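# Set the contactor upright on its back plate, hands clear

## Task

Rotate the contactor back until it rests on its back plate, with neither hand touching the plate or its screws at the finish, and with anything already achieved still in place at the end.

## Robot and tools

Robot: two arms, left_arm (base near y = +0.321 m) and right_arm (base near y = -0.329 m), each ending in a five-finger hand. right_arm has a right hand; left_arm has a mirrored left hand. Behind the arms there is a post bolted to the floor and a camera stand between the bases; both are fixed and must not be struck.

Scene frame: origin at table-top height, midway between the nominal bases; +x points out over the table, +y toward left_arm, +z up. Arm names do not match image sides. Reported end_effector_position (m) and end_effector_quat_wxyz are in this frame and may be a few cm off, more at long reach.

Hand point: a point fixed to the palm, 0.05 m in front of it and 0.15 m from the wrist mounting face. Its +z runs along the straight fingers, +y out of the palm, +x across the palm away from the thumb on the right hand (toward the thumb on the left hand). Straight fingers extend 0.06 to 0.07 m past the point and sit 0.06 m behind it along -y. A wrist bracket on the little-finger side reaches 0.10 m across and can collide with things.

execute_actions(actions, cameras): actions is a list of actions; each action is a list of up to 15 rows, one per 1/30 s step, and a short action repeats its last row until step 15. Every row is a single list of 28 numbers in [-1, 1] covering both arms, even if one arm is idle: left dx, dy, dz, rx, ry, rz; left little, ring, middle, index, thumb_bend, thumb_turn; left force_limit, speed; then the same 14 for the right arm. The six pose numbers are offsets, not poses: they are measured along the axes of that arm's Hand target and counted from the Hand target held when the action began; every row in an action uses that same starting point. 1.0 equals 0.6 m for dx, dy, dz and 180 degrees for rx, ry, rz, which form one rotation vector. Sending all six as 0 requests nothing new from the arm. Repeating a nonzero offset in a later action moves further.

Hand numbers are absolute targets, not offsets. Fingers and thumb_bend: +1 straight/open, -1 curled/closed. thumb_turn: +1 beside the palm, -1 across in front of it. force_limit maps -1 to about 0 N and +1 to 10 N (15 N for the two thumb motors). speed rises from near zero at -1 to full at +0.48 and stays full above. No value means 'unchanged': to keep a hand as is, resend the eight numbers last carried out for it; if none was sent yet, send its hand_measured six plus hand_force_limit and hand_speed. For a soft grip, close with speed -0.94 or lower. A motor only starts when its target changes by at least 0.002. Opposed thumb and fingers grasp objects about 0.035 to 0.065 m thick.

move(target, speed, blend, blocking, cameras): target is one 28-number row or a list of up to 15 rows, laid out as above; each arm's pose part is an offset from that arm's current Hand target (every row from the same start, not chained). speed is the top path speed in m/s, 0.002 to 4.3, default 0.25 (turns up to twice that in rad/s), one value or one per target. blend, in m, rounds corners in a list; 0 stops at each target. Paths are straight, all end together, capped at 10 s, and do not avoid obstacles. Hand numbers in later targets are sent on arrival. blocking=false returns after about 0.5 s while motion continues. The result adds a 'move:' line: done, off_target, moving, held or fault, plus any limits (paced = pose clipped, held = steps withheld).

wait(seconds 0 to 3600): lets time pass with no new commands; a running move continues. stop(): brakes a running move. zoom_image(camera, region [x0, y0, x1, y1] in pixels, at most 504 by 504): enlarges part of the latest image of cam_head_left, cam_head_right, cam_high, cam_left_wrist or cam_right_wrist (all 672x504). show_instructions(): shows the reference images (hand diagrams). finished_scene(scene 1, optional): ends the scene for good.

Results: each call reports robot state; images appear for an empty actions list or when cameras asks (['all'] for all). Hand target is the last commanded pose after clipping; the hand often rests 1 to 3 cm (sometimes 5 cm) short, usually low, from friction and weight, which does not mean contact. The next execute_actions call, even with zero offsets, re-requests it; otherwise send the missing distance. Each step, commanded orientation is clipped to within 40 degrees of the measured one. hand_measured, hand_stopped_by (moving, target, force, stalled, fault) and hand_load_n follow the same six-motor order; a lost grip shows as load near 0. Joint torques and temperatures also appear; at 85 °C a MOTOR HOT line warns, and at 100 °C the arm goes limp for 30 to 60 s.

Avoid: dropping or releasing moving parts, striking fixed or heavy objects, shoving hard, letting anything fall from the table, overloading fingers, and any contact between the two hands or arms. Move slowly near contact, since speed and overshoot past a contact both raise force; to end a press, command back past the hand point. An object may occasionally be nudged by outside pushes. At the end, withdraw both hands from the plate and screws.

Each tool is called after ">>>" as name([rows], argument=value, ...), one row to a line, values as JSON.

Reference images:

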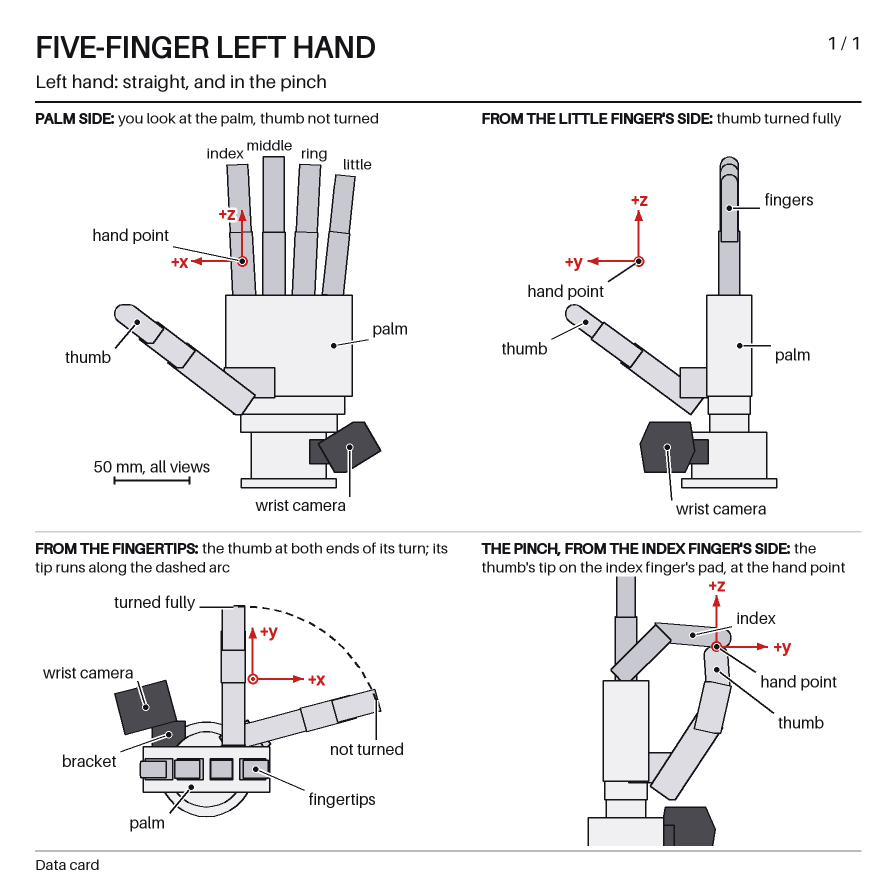

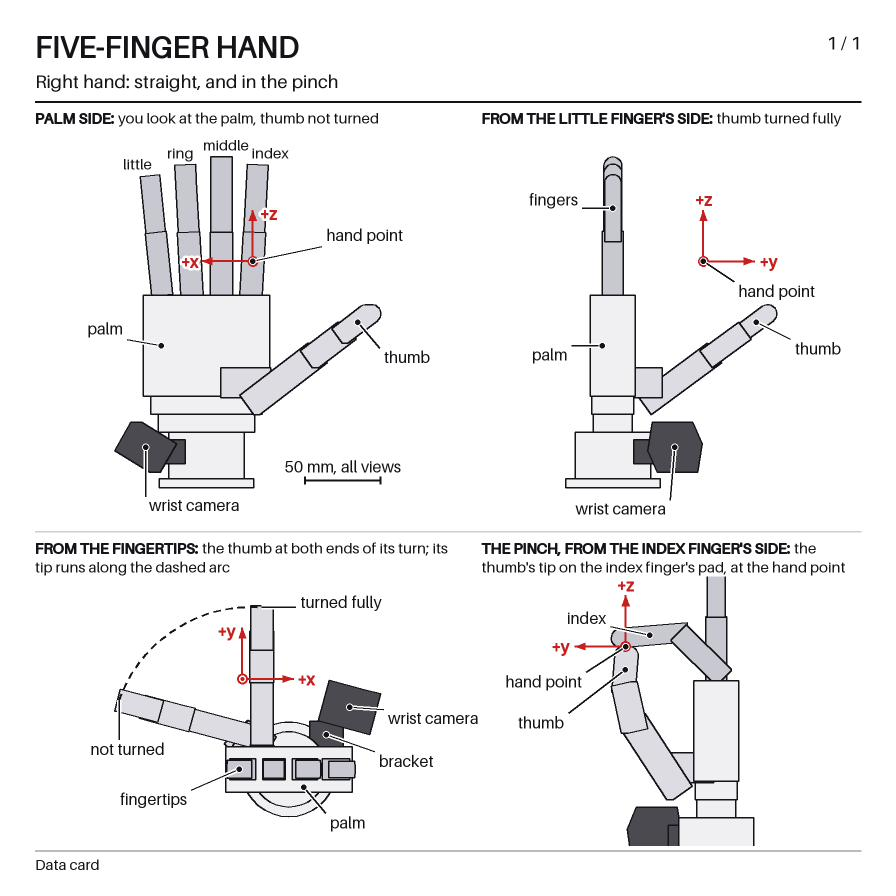

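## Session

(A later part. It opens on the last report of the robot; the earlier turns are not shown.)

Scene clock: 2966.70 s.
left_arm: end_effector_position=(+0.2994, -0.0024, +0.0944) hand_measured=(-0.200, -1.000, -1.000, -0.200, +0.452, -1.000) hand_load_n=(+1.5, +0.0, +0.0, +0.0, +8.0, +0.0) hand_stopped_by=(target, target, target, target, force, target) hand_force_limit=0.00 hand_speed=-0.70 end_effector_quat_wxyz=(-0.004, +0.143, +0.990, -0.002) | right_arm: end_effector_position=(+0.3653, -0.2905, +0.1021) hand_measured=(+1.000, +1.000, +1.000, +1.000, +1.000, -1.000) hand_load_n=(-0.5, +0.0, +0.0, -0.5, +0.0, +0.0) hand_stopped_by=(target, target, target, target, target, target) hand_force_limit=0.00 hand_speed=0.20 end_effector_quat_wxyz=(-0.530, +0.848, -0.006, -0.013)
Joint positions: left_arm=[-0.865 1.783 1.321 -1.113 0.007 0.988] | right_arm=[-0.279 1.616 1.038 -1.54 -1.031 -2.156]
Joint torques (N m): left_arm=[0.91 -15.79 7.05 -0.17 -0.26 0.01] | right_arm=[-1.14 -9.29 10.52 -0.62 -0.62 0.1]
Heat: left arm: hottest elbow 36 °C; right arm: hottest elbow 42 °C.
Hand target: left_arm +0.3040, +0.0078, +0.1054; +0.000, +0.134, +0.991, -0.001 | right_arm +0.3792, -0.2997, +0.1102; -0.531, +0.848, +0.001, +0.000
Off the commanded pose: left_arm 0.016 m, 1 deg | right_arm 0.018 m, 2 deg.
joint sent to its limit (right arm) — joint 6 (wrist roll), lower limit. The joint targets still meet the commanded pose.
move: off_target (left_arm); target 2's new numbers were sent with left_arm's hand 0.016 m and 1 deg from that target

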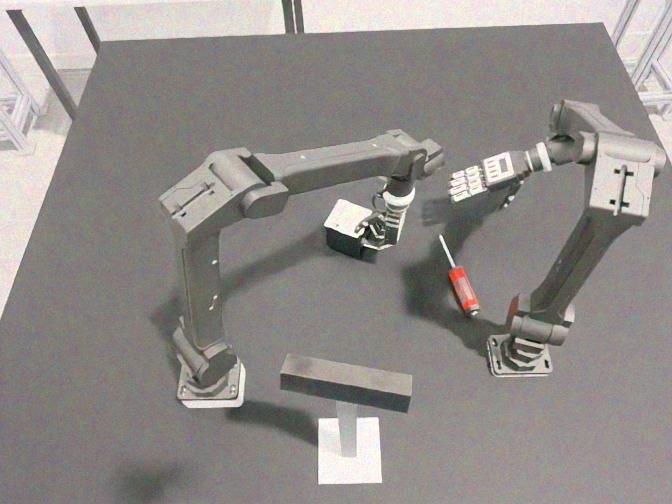

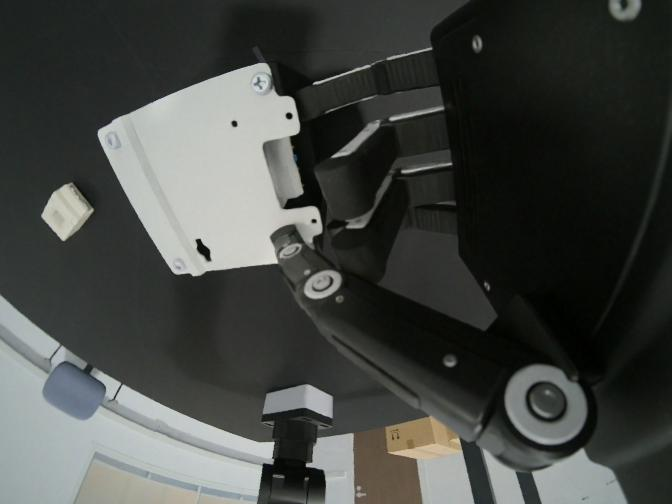

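>>> move([
  [0, 0, -0.018, 0, 0, 0, -0.2, -1, -1, -0.2, -0.2, -1, 0, -0.7, 0, 0, 0, 0, 0, 0, 1, 1, 1, 1, 1, -1, 0, 0.2],
], speed=0.05, cameras=["cam_head_left", "cam_left_wrist"])

>>> zoom_image(camera="cam_head_left", region=[330, 190, 410, 270])

Scene clock: 2978.93 s.
left_arm: end_effector_position=(+0.2968, +0.0046, +0.1010) hand_measured=(-0.200, -1.000, -1.000, -0.200, +0.452, -1.000) hand_load_n=(+0.0, +0.0, +0.0, +1.5, +7.5, +0.0) hand_stopped_by=(target, target, target, target, force, target) hand_force_limit=0.00 hand_speed=-0.70 end_effector_quat_wxyz=(-0.010, +0.140, +0.990, +0.004) | right_arm: end_effector_position=(+0.3653, -0.2905, +0.1021) hand_measured=(+1.000, +1.000, +1.000, +1.000, +1.000, -1.000) hand_load_n=(-0.5, +0.0, +0.0, +0.0, +0.0, +0.0) hand_stopped_by=(target, target, target, target, target, target) hand_force_limit=0.00 hand_speed=0.20 end_effector_quat_wxyz=(-0.530, +0.848, -0.006, -0.013)
Joint positions: left_arm=[-0.86 1.771 1.321 -1.141 0.007 0.988] | right_arm=[-0.279 1.616 1.038 -1.54 -1.031 -2.156]
Joint torques (N m): left_arm=[0.5 -15.68 8.32 -0.08 -0.23 0.01] | right_arm=[-1.14 -9.29 10.52 -0.62 -0.61 0.11]
Heat: left arm: hottest elbow 36 °C; right arm: hottest elbow 42 °C.
Hand target: left_arm +0.3039, +0.0077, +0.1162; +0.000, +0.134, +0.991, -0.001 | right_arm +0.3792, -0.2997, +0.1102; -0.531, +0.848, +0.001, +0.000
Off the commanded pose: left_arm 0.017 m, 1 deg | right_arm 0.018 m, 2 deg.
joint sent to its limit (right arm) — joint 6 (wrist roll), lower limit. The joint targets still meet the commanded pose.
move: off_target (left_arm)

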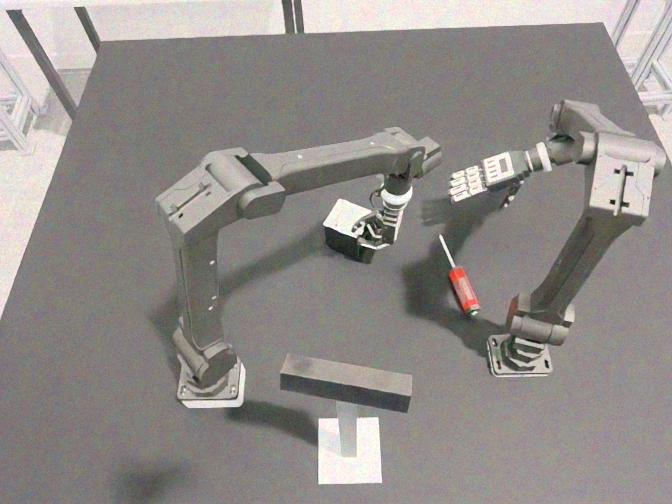

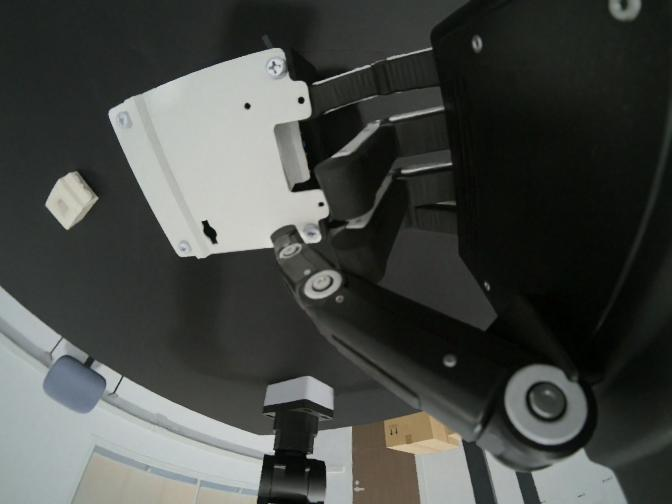

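Scaled by 6.300 from the camera's image (finer frame: 960x720).

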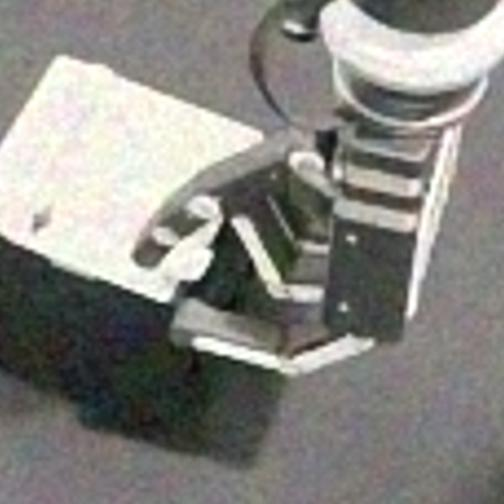

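>>> move([
  [0, 0.005, -0.03, 0, 0, 0, -0.2, -1, -1, -0.2, -0.2, -1, 0, -0.7, 0, 0, 0, 0, 0, 0, 1, 1, 1, 1, 1, -1, 0, 0.2],
], speed=0.04, cameras=["cam_head_left", "cam_left_wrist", "cam_right_wrist", "cam_high"])

>>> zoom_image(camera="cam_head_left", region=[320, 190, 400, 270])

>>> zoom_image(camera="cam_right_wrist", region=[200, 80, 360, 240])

Scene clock: 2992.90 s.
left_arm: end_effector_position=(+0.2922, +0.0120, +0.1068) hand_measured=(-0.200, -1.000, -1.000, -0.200, +0.452, -1.000) hand_load_n=(+3.5, +0.0, +0.0, +0.0, +7.5, +0.0) hand_stopped_by=(target, target, target, target, force, target) hand_force_limit=0.00 hand_speed=-0.70 end_effector_quat_wxyz=(-0.020, +0.138, +0.990, +0.012) | right_arm: end_effector_position=(+0.3653, -0.2905, +0.1021) hand_measured=(+1.000, +1.000, +1.000, +1.000, +1.000, -1.000) hand_load_n=(+0.0, +0.0, -0.5, +0.0, +0.0, +0.0) hand_stopped_by=(target, target, target, target, target, target) hand_force_limit=0.00 hand_speed=0.20 end_effector_quat_wxyz=(-0.530, +0.848, -0.006, -0.013)
Joint positions: left_arm=[-0.856 1.763 1.321 -1.176 0.009 0.988] | right_arm=[-0.279 1.616 1.038 -1.54 -1.031 -2.156]
Joint torques (N m): left_arm=[0.85 -16.85 9.89 -0.44 -0.32 0.05] | right_arm=[-1.14 -9.29 10.52 -0.64 -0.62 0.1]
Heat: left arm: hottest elbow 36 °C; right arm: hottest elbow 42 °C.
Hand target: left_arm +0.3048, +0.0107, +0.1342; +0.000, +0.134, +0.991, -0.001 | right_arm +0.3792, -0.2997, +0.1102; -0.531, +0.848, +0.001, +0.000
Off the commanded pose: left_arm 0.030 m, 3 deg | right_arm 0.018 m, 2 deg.
joint sent to its limit (right arm) — joint 6 (wrist roll), lower limit. The joint targets still meet the commanded pose.
move: off_target (left_arm)
Images, in order (width x height): cam_head_left 672x504, cam_high 672x504, cam_left_wrist 672x504, cam_right_wrist 672x504.

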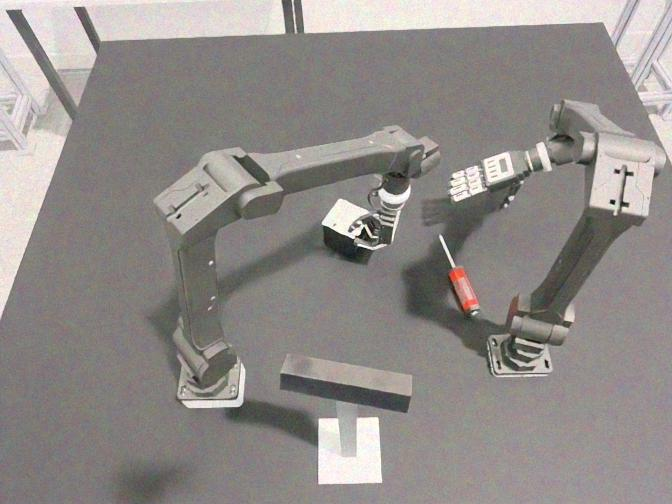

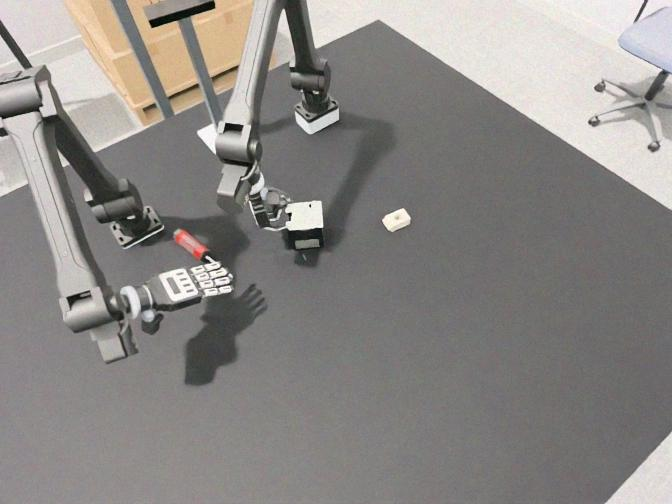

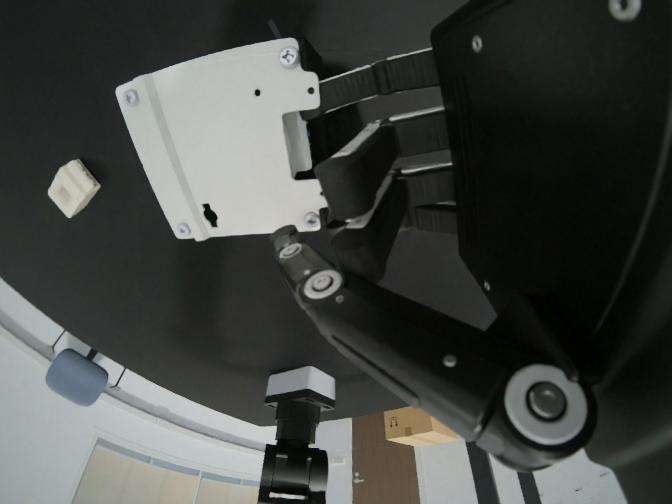

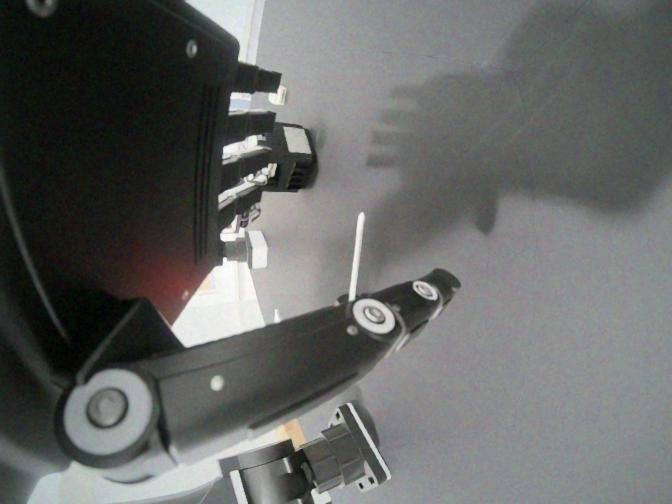

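Scaled by 6.300 from the camera's image (finer frame: 960x720).

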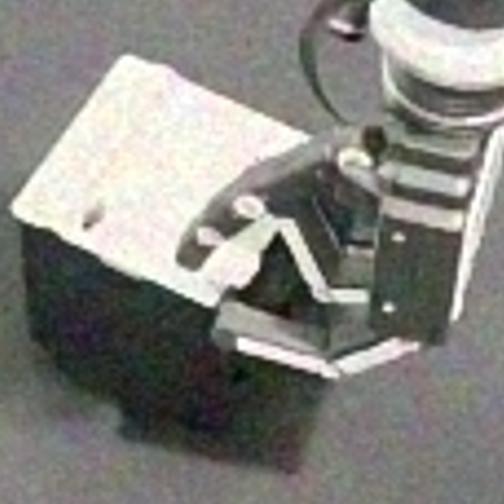

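Scaled by 3.150 from the camera's image (finer frame: 960x720).

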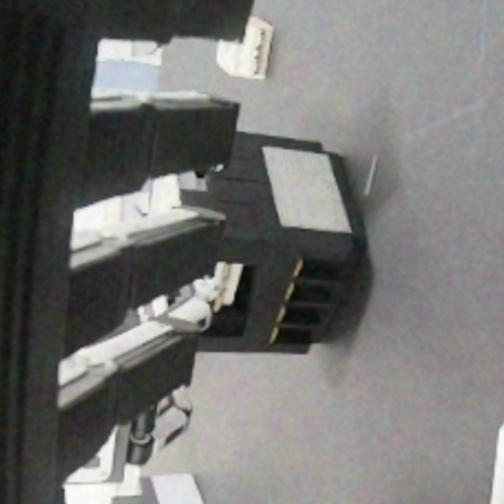

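>>> move([
  [0, 0.01, -0.03, 0, 0, 0, -0.2, -1, -1, -0.2, -0.2, -1, 0, -0.7, 0, 0, 0, 0, 0, 0, 1, 1, 1, 1, 1, -1, 0, 0.2],
], speed=0.04, cameras=["cam_head_left", "cam_left_wrist", "cam_right_wrist", "cam_high"])

>>> zoom_image(camera="cam_head_left", region=[320, 190, 400, 270])

>>> zoom_image(camera="cam_right_wrist", region=[200, 80, 360, 240])

>>> zoom_image(camera="cam_high", region=[240, 180, 350, 270])

Scene clock: 3005.87 s.
left_arm: end_effector_position=(+0.2912, +0.0254, +0.1180) hand_measured=(-0.200, -1.000, -1.000, -0.200, +0.452, -1.000) hand_load_n=(+4.5, +0.0, +0.0, +0.0, +7.5, +0.0) hand_stopped_by=(target, target, target, target, force, target) hand_force_limit=0.00 hand_speed=-0.70 end_effector_quat_wxyz=(-0.030, +0.133, +0.990, +0.020) | right_arm: end_effector_position=(+0.3653, -0.2905, +0.1021) hand_measured=(+1.000, +1.000, +1.000, +1.000, +1.000, -1.000) hand_load_n=(+0.0, +0.0, +0.0, +0.0, +0.0, +0.0) hand_stopped_by=(target, target, target, target, target, target) hand_force_limit=0.00 hand_speed=0.20 end_effector_quat_wxyz=(-0.530, +0.848, -0.006, -0.013)
Joint positions: left_arm=[-0.838 1.743 1.321 -1.22 0.009 0.996] | right_arm=[-0.279 1.616 1.038 -1.54 -1.031 -2.156]
Joint torques (N m): left_arm=[-0.15 -17.14 11.32 -0.4 -0.38 0.07] | right_arm=[-1.14 -9.29 10.52 -0.64 -0.62 0.1]
Heat: left arm: hottest elbow 37 °C; right arm: hottest elbow 42 °C.
Hand target: left_arm +0.3065, +0.0166, +0.1521; +0.000, +0.134, +0.991, -0.001 | right_arm +0.3792, -0.2997, +0.1102; -0.531, +0.848, +0.001, +0.000
Off the commanded pose: left_arm 0.038 m, 4 deg | right_arm 0.018 m, 2 deg.
joint sent to its limit (right arm) — joint 6 (wrist roll), lower limit. The joint targets still meet the commanded pose.
move: off_target (left_arm)
Images, in order (width x height): cam_head_left 672x504, cam_high 672x504, cam_left_wrist 672x504, cam_right_wrist 672x504.

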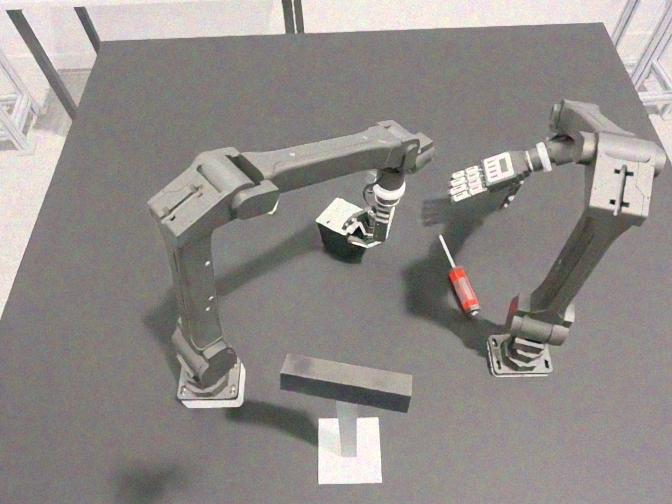

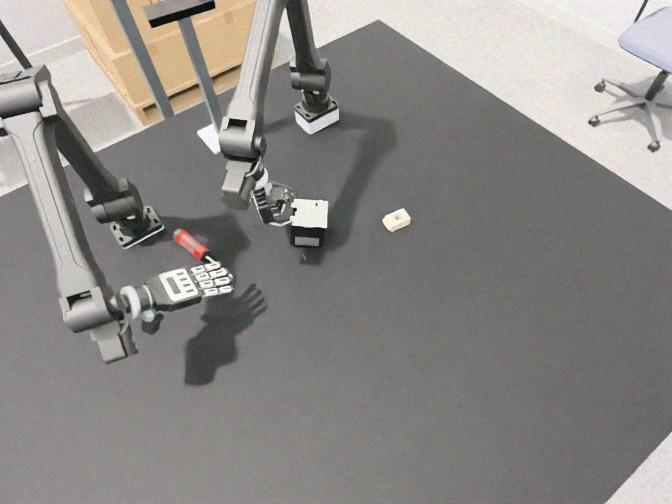

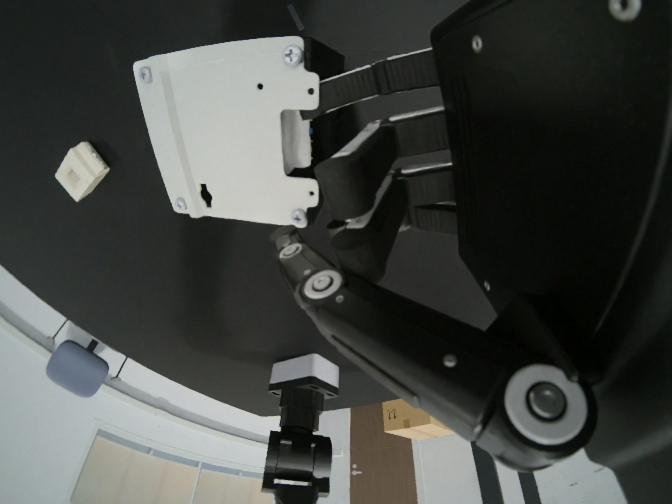

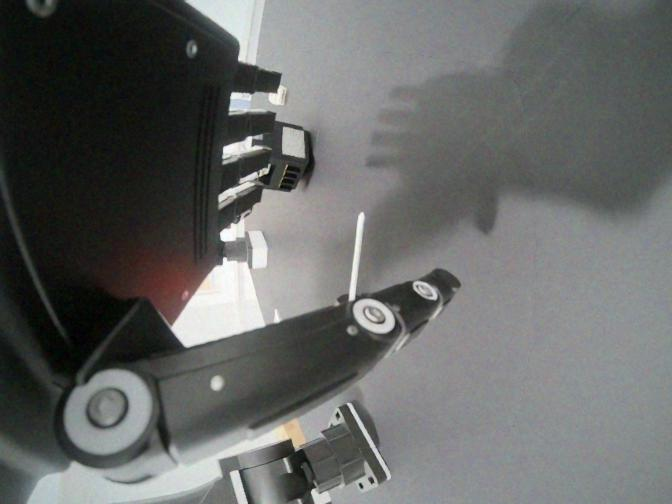

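Scaled by 6.300 from the camera's image (finer frame: 960x720).

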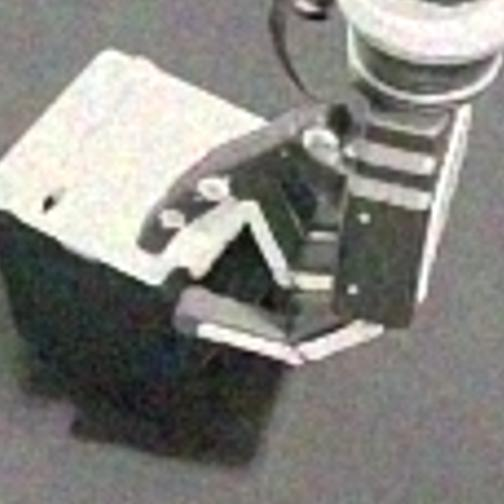

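Scaled by 3.150 from the camera's image (finer frame: 960x720).

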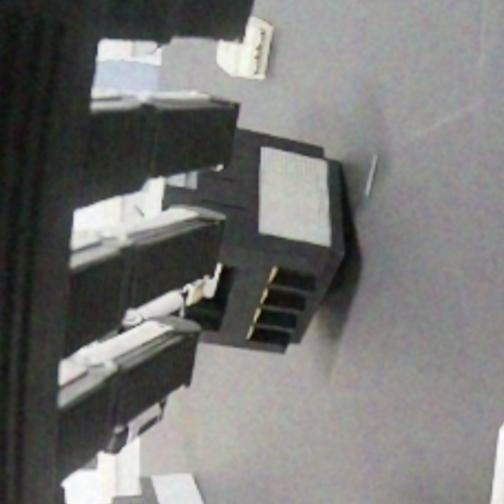

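Scaled by 4.582 from the camera's image (finer frame: 960x720).

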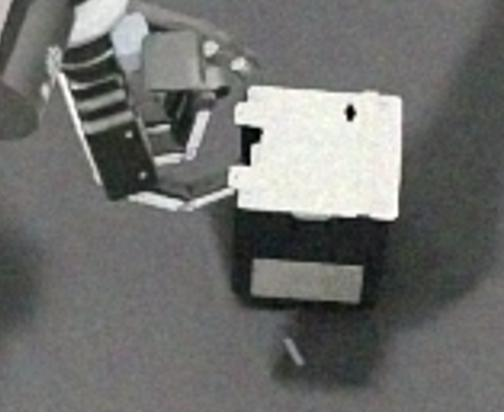

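>>> move([
  [0, 0.033, -0.025, 0.0667, 0, 0, -0.2, -1, -1, -0.2, -0.2, -1, 0, -0.7, 0, 0, 0, 0, 0, 0, 1, 1, 1, 1, 1, -1, 0, 0.2],
], speed=0.04, cameras=["cam_head_left", "cam_left_wrist", "cam_right_wrist", "cam_high"])

>>> zoom_image(camera="cam_head_left", region=[310, 180, 400, 270])

>>> zoom_image(camera="cam_right_wrist", region=[200, 80, 360, 240])

>>> zoom_image(camera="cam_high", region=[240, 180, 350, 270])

Scene clock: 3023.70 s.
left_arm: end_effector_position=(+0.3065, +0.0349, +0.1601) hand_measured=(-0.200, -1.000, -1.000, -0.200, +0.452, -1.000) hand_load_n=(+0.0, +0.0, +0.0, +0.0, +7.5, +0.0) hand_stopped_by=(target, target, target, target, force, target) hand_force_limit=0.00 hand_speed=-0.70 end_effector_quat_wxyz=(-0.028, +0.128, +0.987, -0.094) | right_arm: end_effector_position=(+0.3653, -0.2905, +0.1021) hand_measured=(+1.000, +1.000, +1.000, +1.000, +1.000, -1.000) hand_load_n=(+0.0, +0.0, +0.0, -0.5, +0.0, +0.0) hand_stopped_by=(target, target, target, target, target, target) hand_force_limit=0.00 hand_speed=0.20 end_effector_quat_wxyz=(-0.530, +0.848, -0.006, -0.013)
Joint positions: left_arm=[-0.727 1.612 1.299 -1.197 0.187 1.092] | right_arm=[-0.279 1.616 1.038 -1.54 -1.031 -2.156]
Joint torques (N m): left_arm=[-0.03 -13.63 7.64 1.26 0.26 0.11] | right_arm=[-1.14 -9.29 10.52 -0.64 -0.62 0.11]
Heat: left arm: hottest elbow 38 °C; right arm: hottest elbow 43 °C.
Hand target: left_arm +0.3116, +0.0356, +0.1672; -0.014, +0.134, +0.985, -0.105 | right_arm +0.3792, -0.2997, +0.1102; -0.531, +0.848, +0.001, +0.000
Off the commanded pose: left_arm 0.009 m, 2 deg | right_arm 0.018 m, 2 deg.
joint sent to its limit (right arm) — joint 6 (wrist roll), lower limit. The joint targets still meet the commanded pose.
move: done
Images, in order (width x height): cam_head_left 672x504, cam_high 672x504, cam_left_wrist 672x504, cam_right_wrist 672x504.

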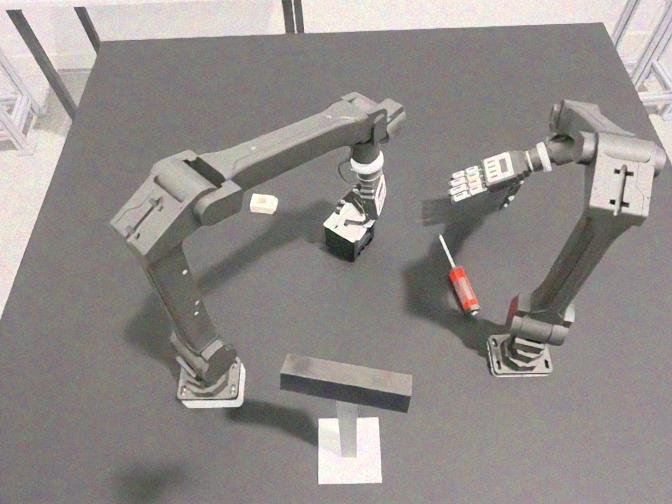

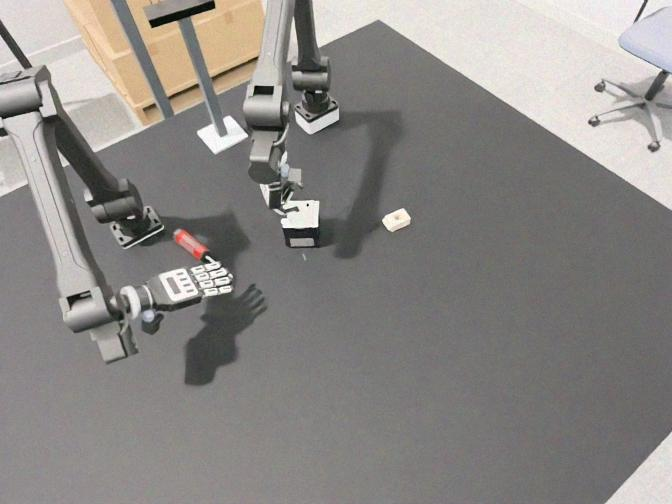

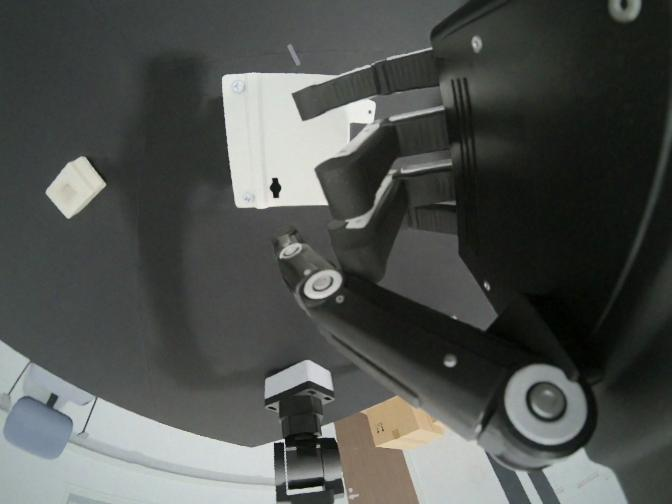

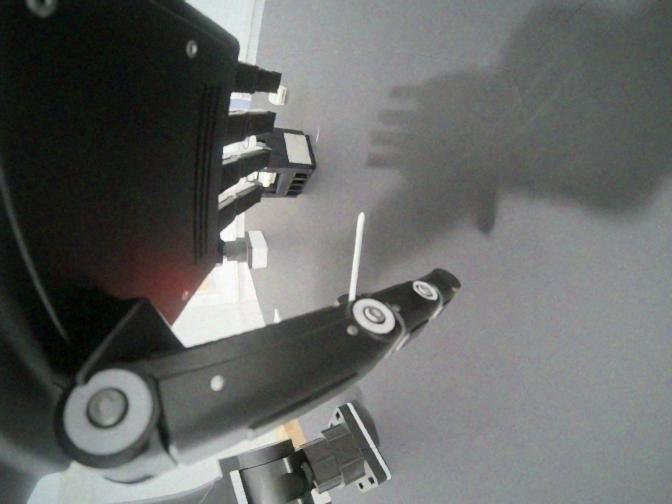

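Scaled by 5.600 from the camera's image (finer frame: 960x720).

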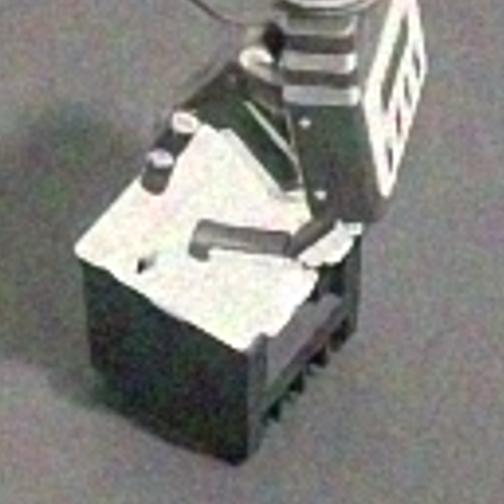

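Scaled by 3.150 from the camera's image (finer frame: 960x720).

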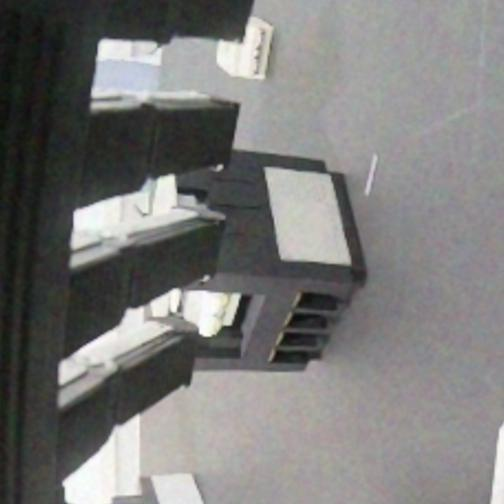

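Scaled by 4.582 from the camera's image (finer frame: 960x720).

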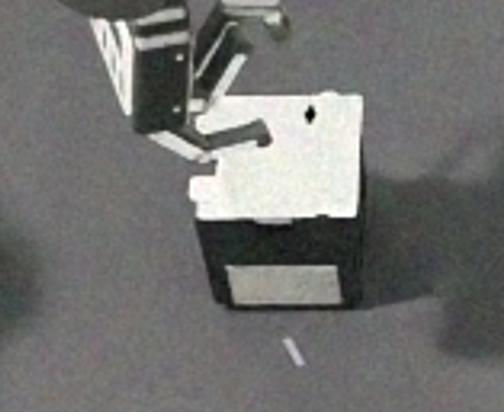

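>>> move([
  [0, -0.0123, -0.057, 0, 0, 0, 1, 1, 1, 1, 1, -1, 0, 0.2, 0, 0, 0, 0, 0, 0, 1, 1, 1, 1, 1, -1, 0, 0.2],
  [-0.037, -0.1217, -0.0335, -0.0686, -0.0043, -0.0421, 1, 1, 1, 1, 1, -1, 0, 0.2, 0, 0, 0, 0, 0, 0, 1, 1, 1, 1, 1, -1, 0, 0.2],
  [-0.037, -0.0887, 0.1195, -0.0686, -0.0043, -0.0421, 1, 1, 1, 1, 1, -1, 0, 0.2, 0, 0, 0, 0, 0, 0, 1, 1, 1, 1, 1, -1, 0, 0.2],
], speed=0.12, cameras=["cam_head_left", "cam_left_wrist", "cam_right_wrist", "cam_high"])

>>> zoom_image(camera="cam_head_left", region=[310, 150, 410, 270])

>>> zoom_image(camera="cam_high", region=[230, 170, 350, 270])

Scene clock: 3338.47 s.
left_arm: end_effector_position=(+0.3157, -0.0317, +0.1144) hand_measured=(+1.000, +1.000, +1.000, +1.000, +1.000, -1.000) hand_load_n=(+0.5, +0.0, +0.0, +0.0, +0.0, +0.0) hand_stopped_by=(target, target, target, target, target, target) hand_force_limit=0.00 hand_speed=0.20 end_effector_quat_wxyz=(-0.001, +0.074, +0.997, +0.002) | right_arm: end_effector_position=(+0.3653, -0.2905, +0.1021) hand_measured=(+1.000, +1.000, +1.000, +1.000, +1.000, -1.000) hand_load_n=(+0.0, +0.0, +0.0, +0.0, +0.0, +0.0) hand_stopped_by=(target, target, target, target, target, target) hand_force_limit=0.00 hand_speed=0.20 end_effector_quat_wxyz=(-0.530, +0.848, -0.006, -0.013)
Joint positions: left_arm=[-0.864 1.85 1.475 -1.2 -0.001 0.851] | right_arm=[-0.279 1.616 1.038 -1.54 -1.031 -2.156]
Joint torques (N m): left_arm=[-1.08 -13.98 7.58 1.1 -0.1 -0.16] | right_arm=[-1.14 -9.29 10.52 -0.64 -0.62 0.11]
Heat: left arm: hottest elbow 36 °C; right arm: hottest elbow 43 °C.
Hand target: left_arm +0.3152, -0.0351, +0.1083; +0.000, +0.068, +0.998, +0.002 | right_arm +0.3792, -0.2997, +0.1102; -0.531, +0.848, +0.001, +0.000
Off the commanded pose: left_arm 0.007 m, 1 deg | right_arm 0.018 m, 2 deg.
joint sent to its limit (right arm) — joint 6 (wrist roll), lower limit. The joint targets still meet the commanded pose.
move: done
Images, in order (width x height): cam_head_left 672x504, cam_high 672x504, cam_left_wrist 672x504, cam_right_wrist 672x504.

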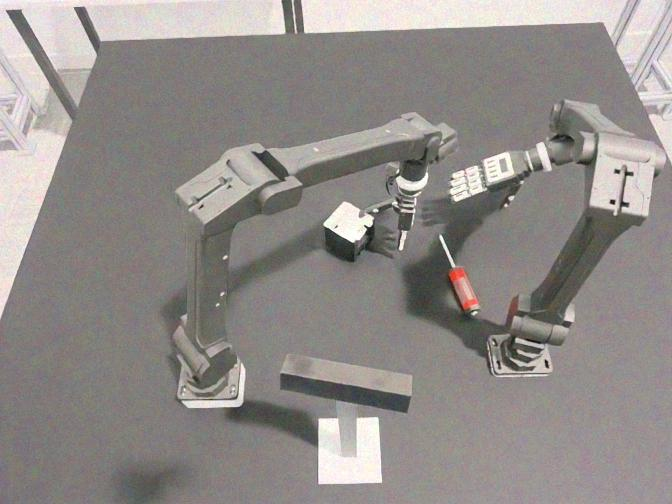

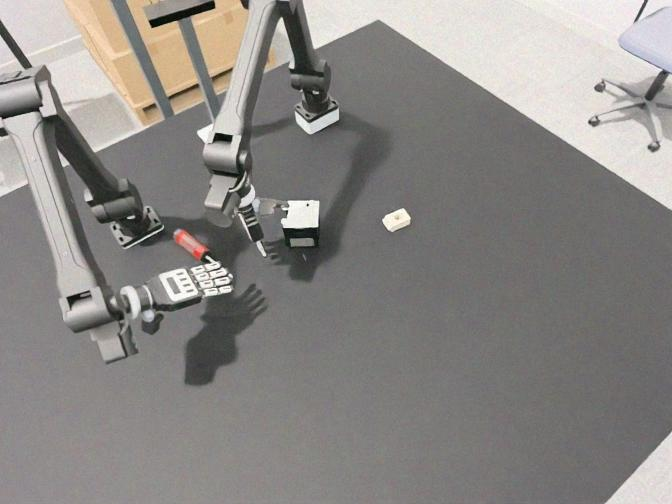

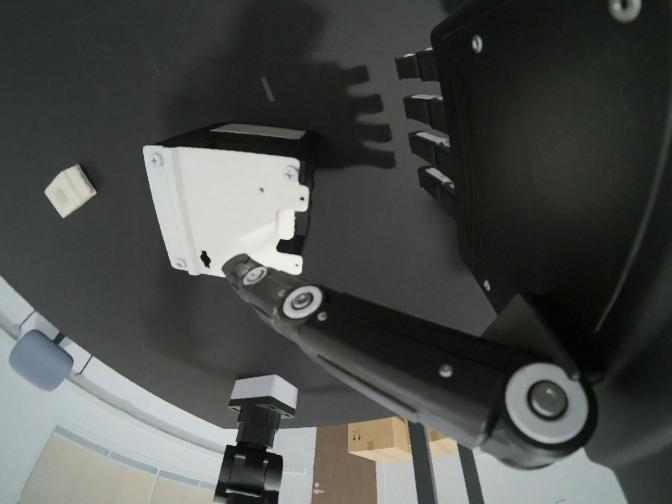

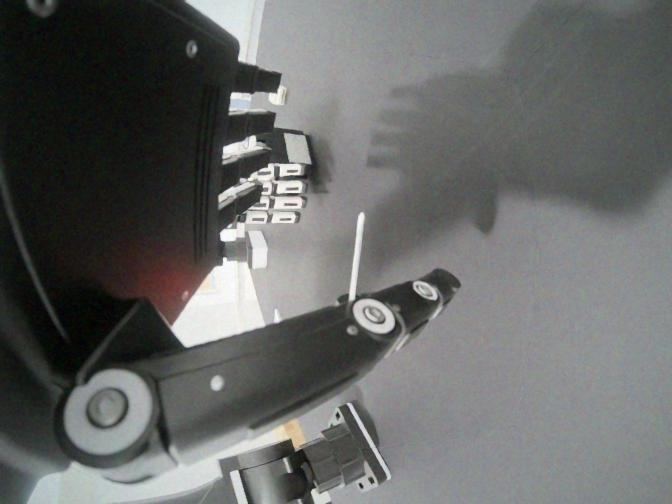

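Scaled by 4.200 from the camera's image (finer frame: 960x720).

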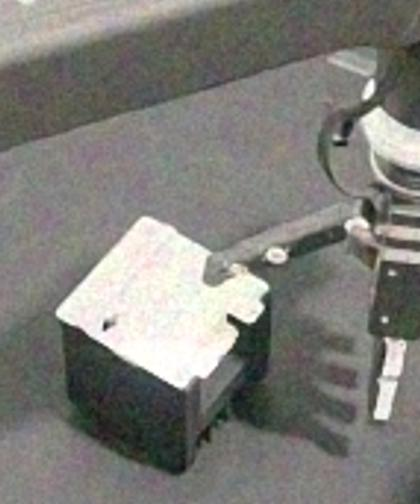

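Scaled by 4.200 from the camera's image (finer frame: 960x720).

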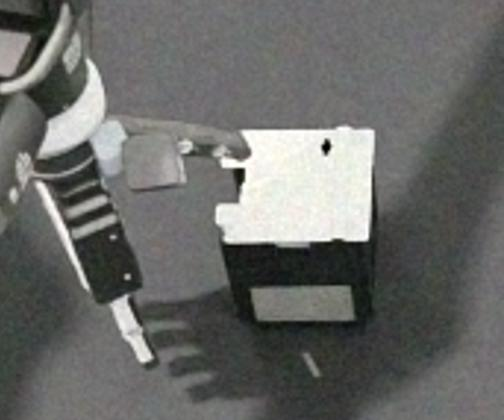

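>>> move([
  [-0.015, 0.1167, 0.0, 0, 0, 0, 1, 1, 1, 1, 1, -1, 0, 0.2, 0, 0, 0, 0, 0, 0, 1, 1, 1, 1, 1, -1, 0, 0.2],
], speed=0.06, cameras=["cam_head_left", "cam_left_wrist", "cam_right_wrist", "cam_high"])

>>> zoom_image(camera="cam_head_left", region=[300, 150, 400, 270])

Scene clock: 3348.63 s.
left_arm: end_effector_position=(+0.3269, +0.0288, +0.0998) hand_measured=(+1.000, +1.000, +1.000, +1.000, +1.000, -1.000) hand_load_n=(+0.0, +0.0, +0.0, +0.0, +0.0, +0.0) hand_stopped_by=(target, target, target, target, target, target) hand_force_limit=0.00 hand_speed=0.20 end_effector_quat_wxyz=(-0.012, +0.067, +0.998, +0.009) | right_arm: end_effector_position=(+0.3653, -0.2905, +0.1021) hand_measured=(+1.000, +1.000, +1.000, +1.000, +1.000, -1.000) hand_load_n=(+0.0, -0.5, -0.5, +0.0, +0.0, +0.0) hand_stopped_by=(target, target, target, target, target, target) hand_force_limit=0.00 hand_speed=0.20 end_effector_quat_wxyz=(-0.530, +0.848, -0.006, -0.013)
Joint positions: left_arm=[-0.768 1.797 1.352 -1.156 0.002 0.933] | right_arm=[-0.279 1.616 1.038 -1.54 -1.031 -2.156]
Joint torques (N m): left_arm=[0.44 -16.03 6.95 0.83 -0.22 0.12] | right_arm=[-1.14 -9.23 10.52 -0.64 -0.62 0.11]
Heat: left arm: hottest shoulder 35 °C; right arm: hottest elbow 43 °C.
Hand target: left_arm +0.3336, +0.0331, +0.1086; +0.000, +0.069, +0.998, +0.002 | right_arm +0.3792, -0.2997, +0.1102; -0.531, +0.848, +0.001, +0.000
Off the commanded pose: left_arm 0.012 m, 2 deg | right_arm 0.018 m, 2 deg.
joint sent to its limit (right arm) — joint 6 (wrist roll), lower limit. The joint targets still meet the commanded pose.
move: off_target (left_arm)
Images, in order (width x height): cam_head_left 672x504, cam_high 672x504, cam_left_wrist 672x504, cam_right_wrist 672x504.

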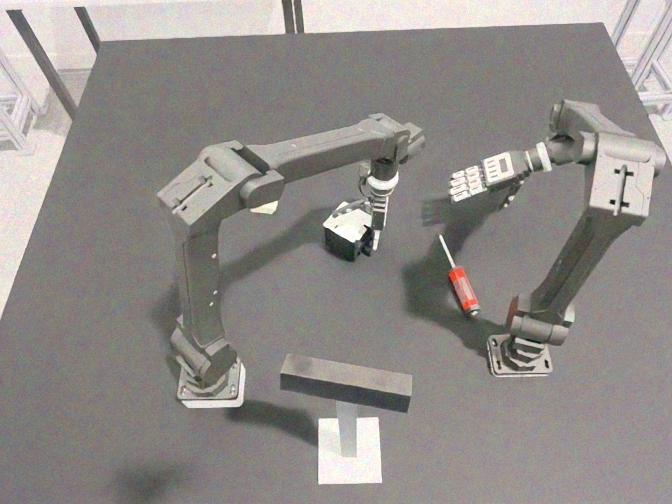

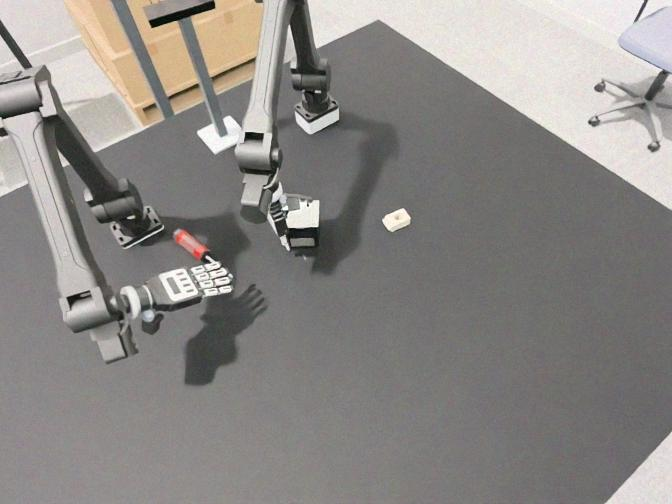

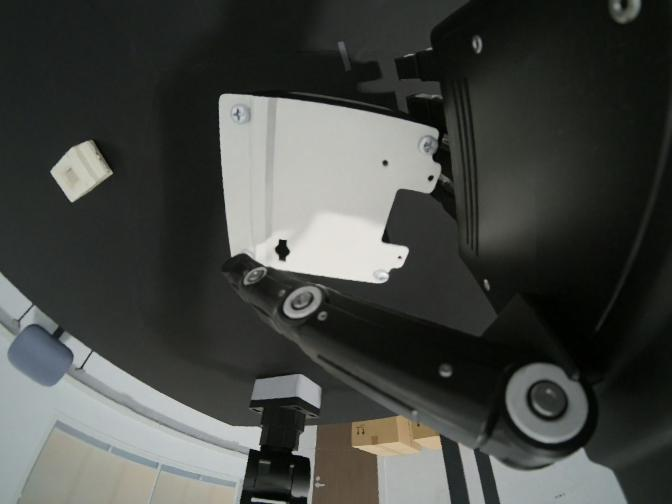

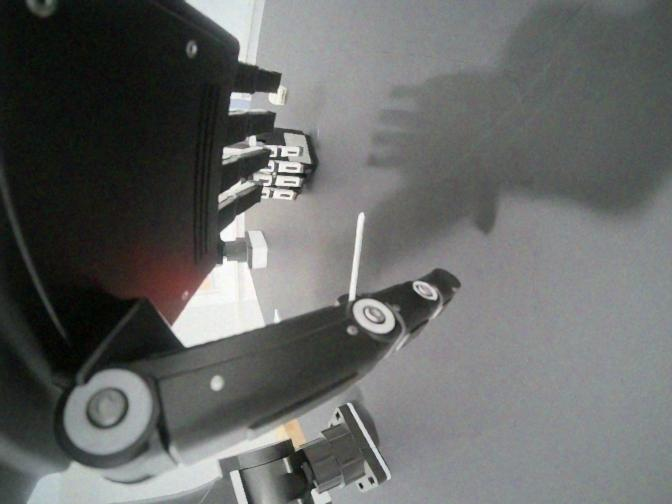

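Scaled by 4.200 from the camera's image (finer frame: 960x720).

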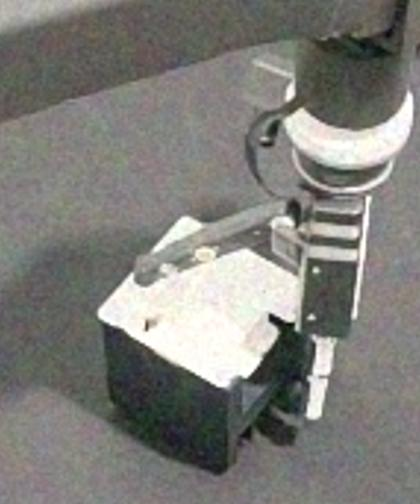

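>>> move([
  [-0.03, 0.09, 0.0, 0, 0, 0, 1, 1, 1, 1, 1, -1, 0, 0.2, 0, 0, 0, 0, 0, 0, 1, 1, 1, 1, 1, -1, 0, 0.2],
], speed=0.06, cameras=["cam_head_left", "cam_left_wrist"])

>>> zoom_image(camera="cam_head_left", region=[300, 150, 400, 270])

Scene clock: 3361.97 s.
left_arm: end_effector_position=(+0.3526, +0.0779, +0.0995) hand_measured=(+1.000, +1.000, +1.000, +1.000, +1.000, -1.000) hand_load_n=(+0.0, +0.0, +0.0, +0.0, +0.0, +0.0) hand_stopped_by=(target, target, target, target, target, target) hand_force_limit=0.00 hand_speed=0.20 end_effector_quat_wxyz=(-0.013, +0.067, +0.998, +0.007) | right_arm: end_effector_position=(+0.3653, -0.2905, +0.1021) hand_measured=(+1.000, +1.000, +1.000, +1.000, +1.000, -1.000) hand_load_n=(+0.0, +0.0, +0.0, +0.0, +0.0, +0.0) hand_stopped_by=(target, target, target, target, target, target) hand_force_limit=0.00 hand_speed=0.20 end_effector_quat_wxyz=(-0.530, +0.848, -0.006, -0.013)
Joint positions: left_arm=[-0.66 1.765 1.306 -1.141 0.003 1.04] | right_arm=[-0.279 1.616 1.038 -1.54 -1.031 -2.156]
Joint torques (N m): left_arm=[0.44 -15.5 6.87 0.8 -0.32 0.12] | right_arm=[-1.14 -9.29 10.51 -0.64 -0.62 0.1]
Heat: left arm: hottest shoulder 35 °C; right arm: hottest elbow 43 °C.
Hand target: left_arm +0.3589, +0.0841, +0.1088; +0.000, +0.069, +0.998, +0.002 | right_arm +0.3792, -0.2997, +0.1102; -0.531, +0.848, +0.001, +0.000
Off the commanded pose: left_arm 0.013 m, 2 deg | right_arm 0.018 m, 2 deg.
joint sent to its limit (right arm) — joint 6 (wrist roll), lower limit. The joint targets still meet the commanded pose.
move: off_target (left_arm)

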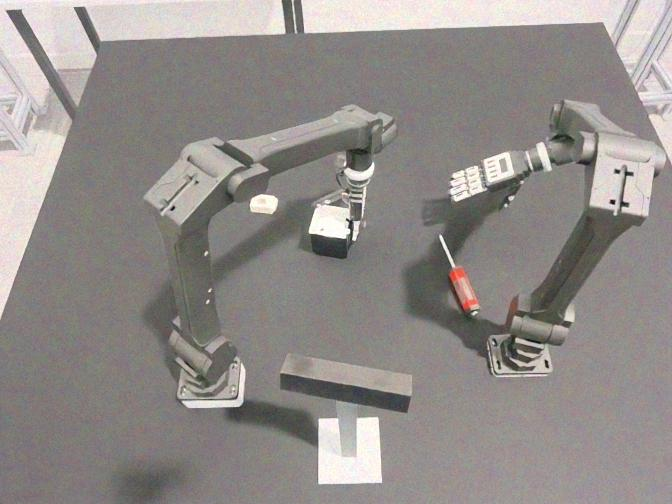

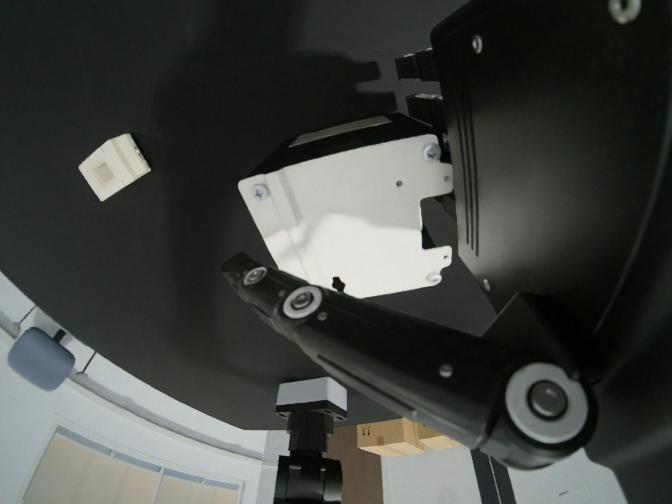

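Scaled by 4.200 from the camera's image (finer frame: 960x720).

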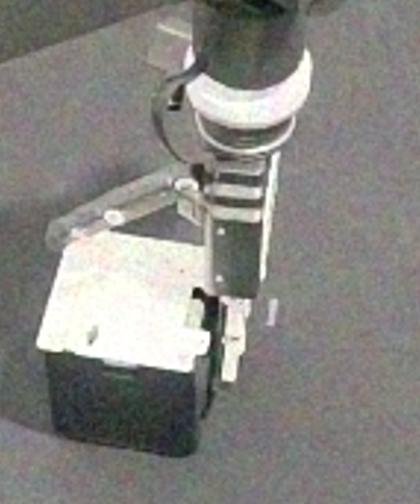

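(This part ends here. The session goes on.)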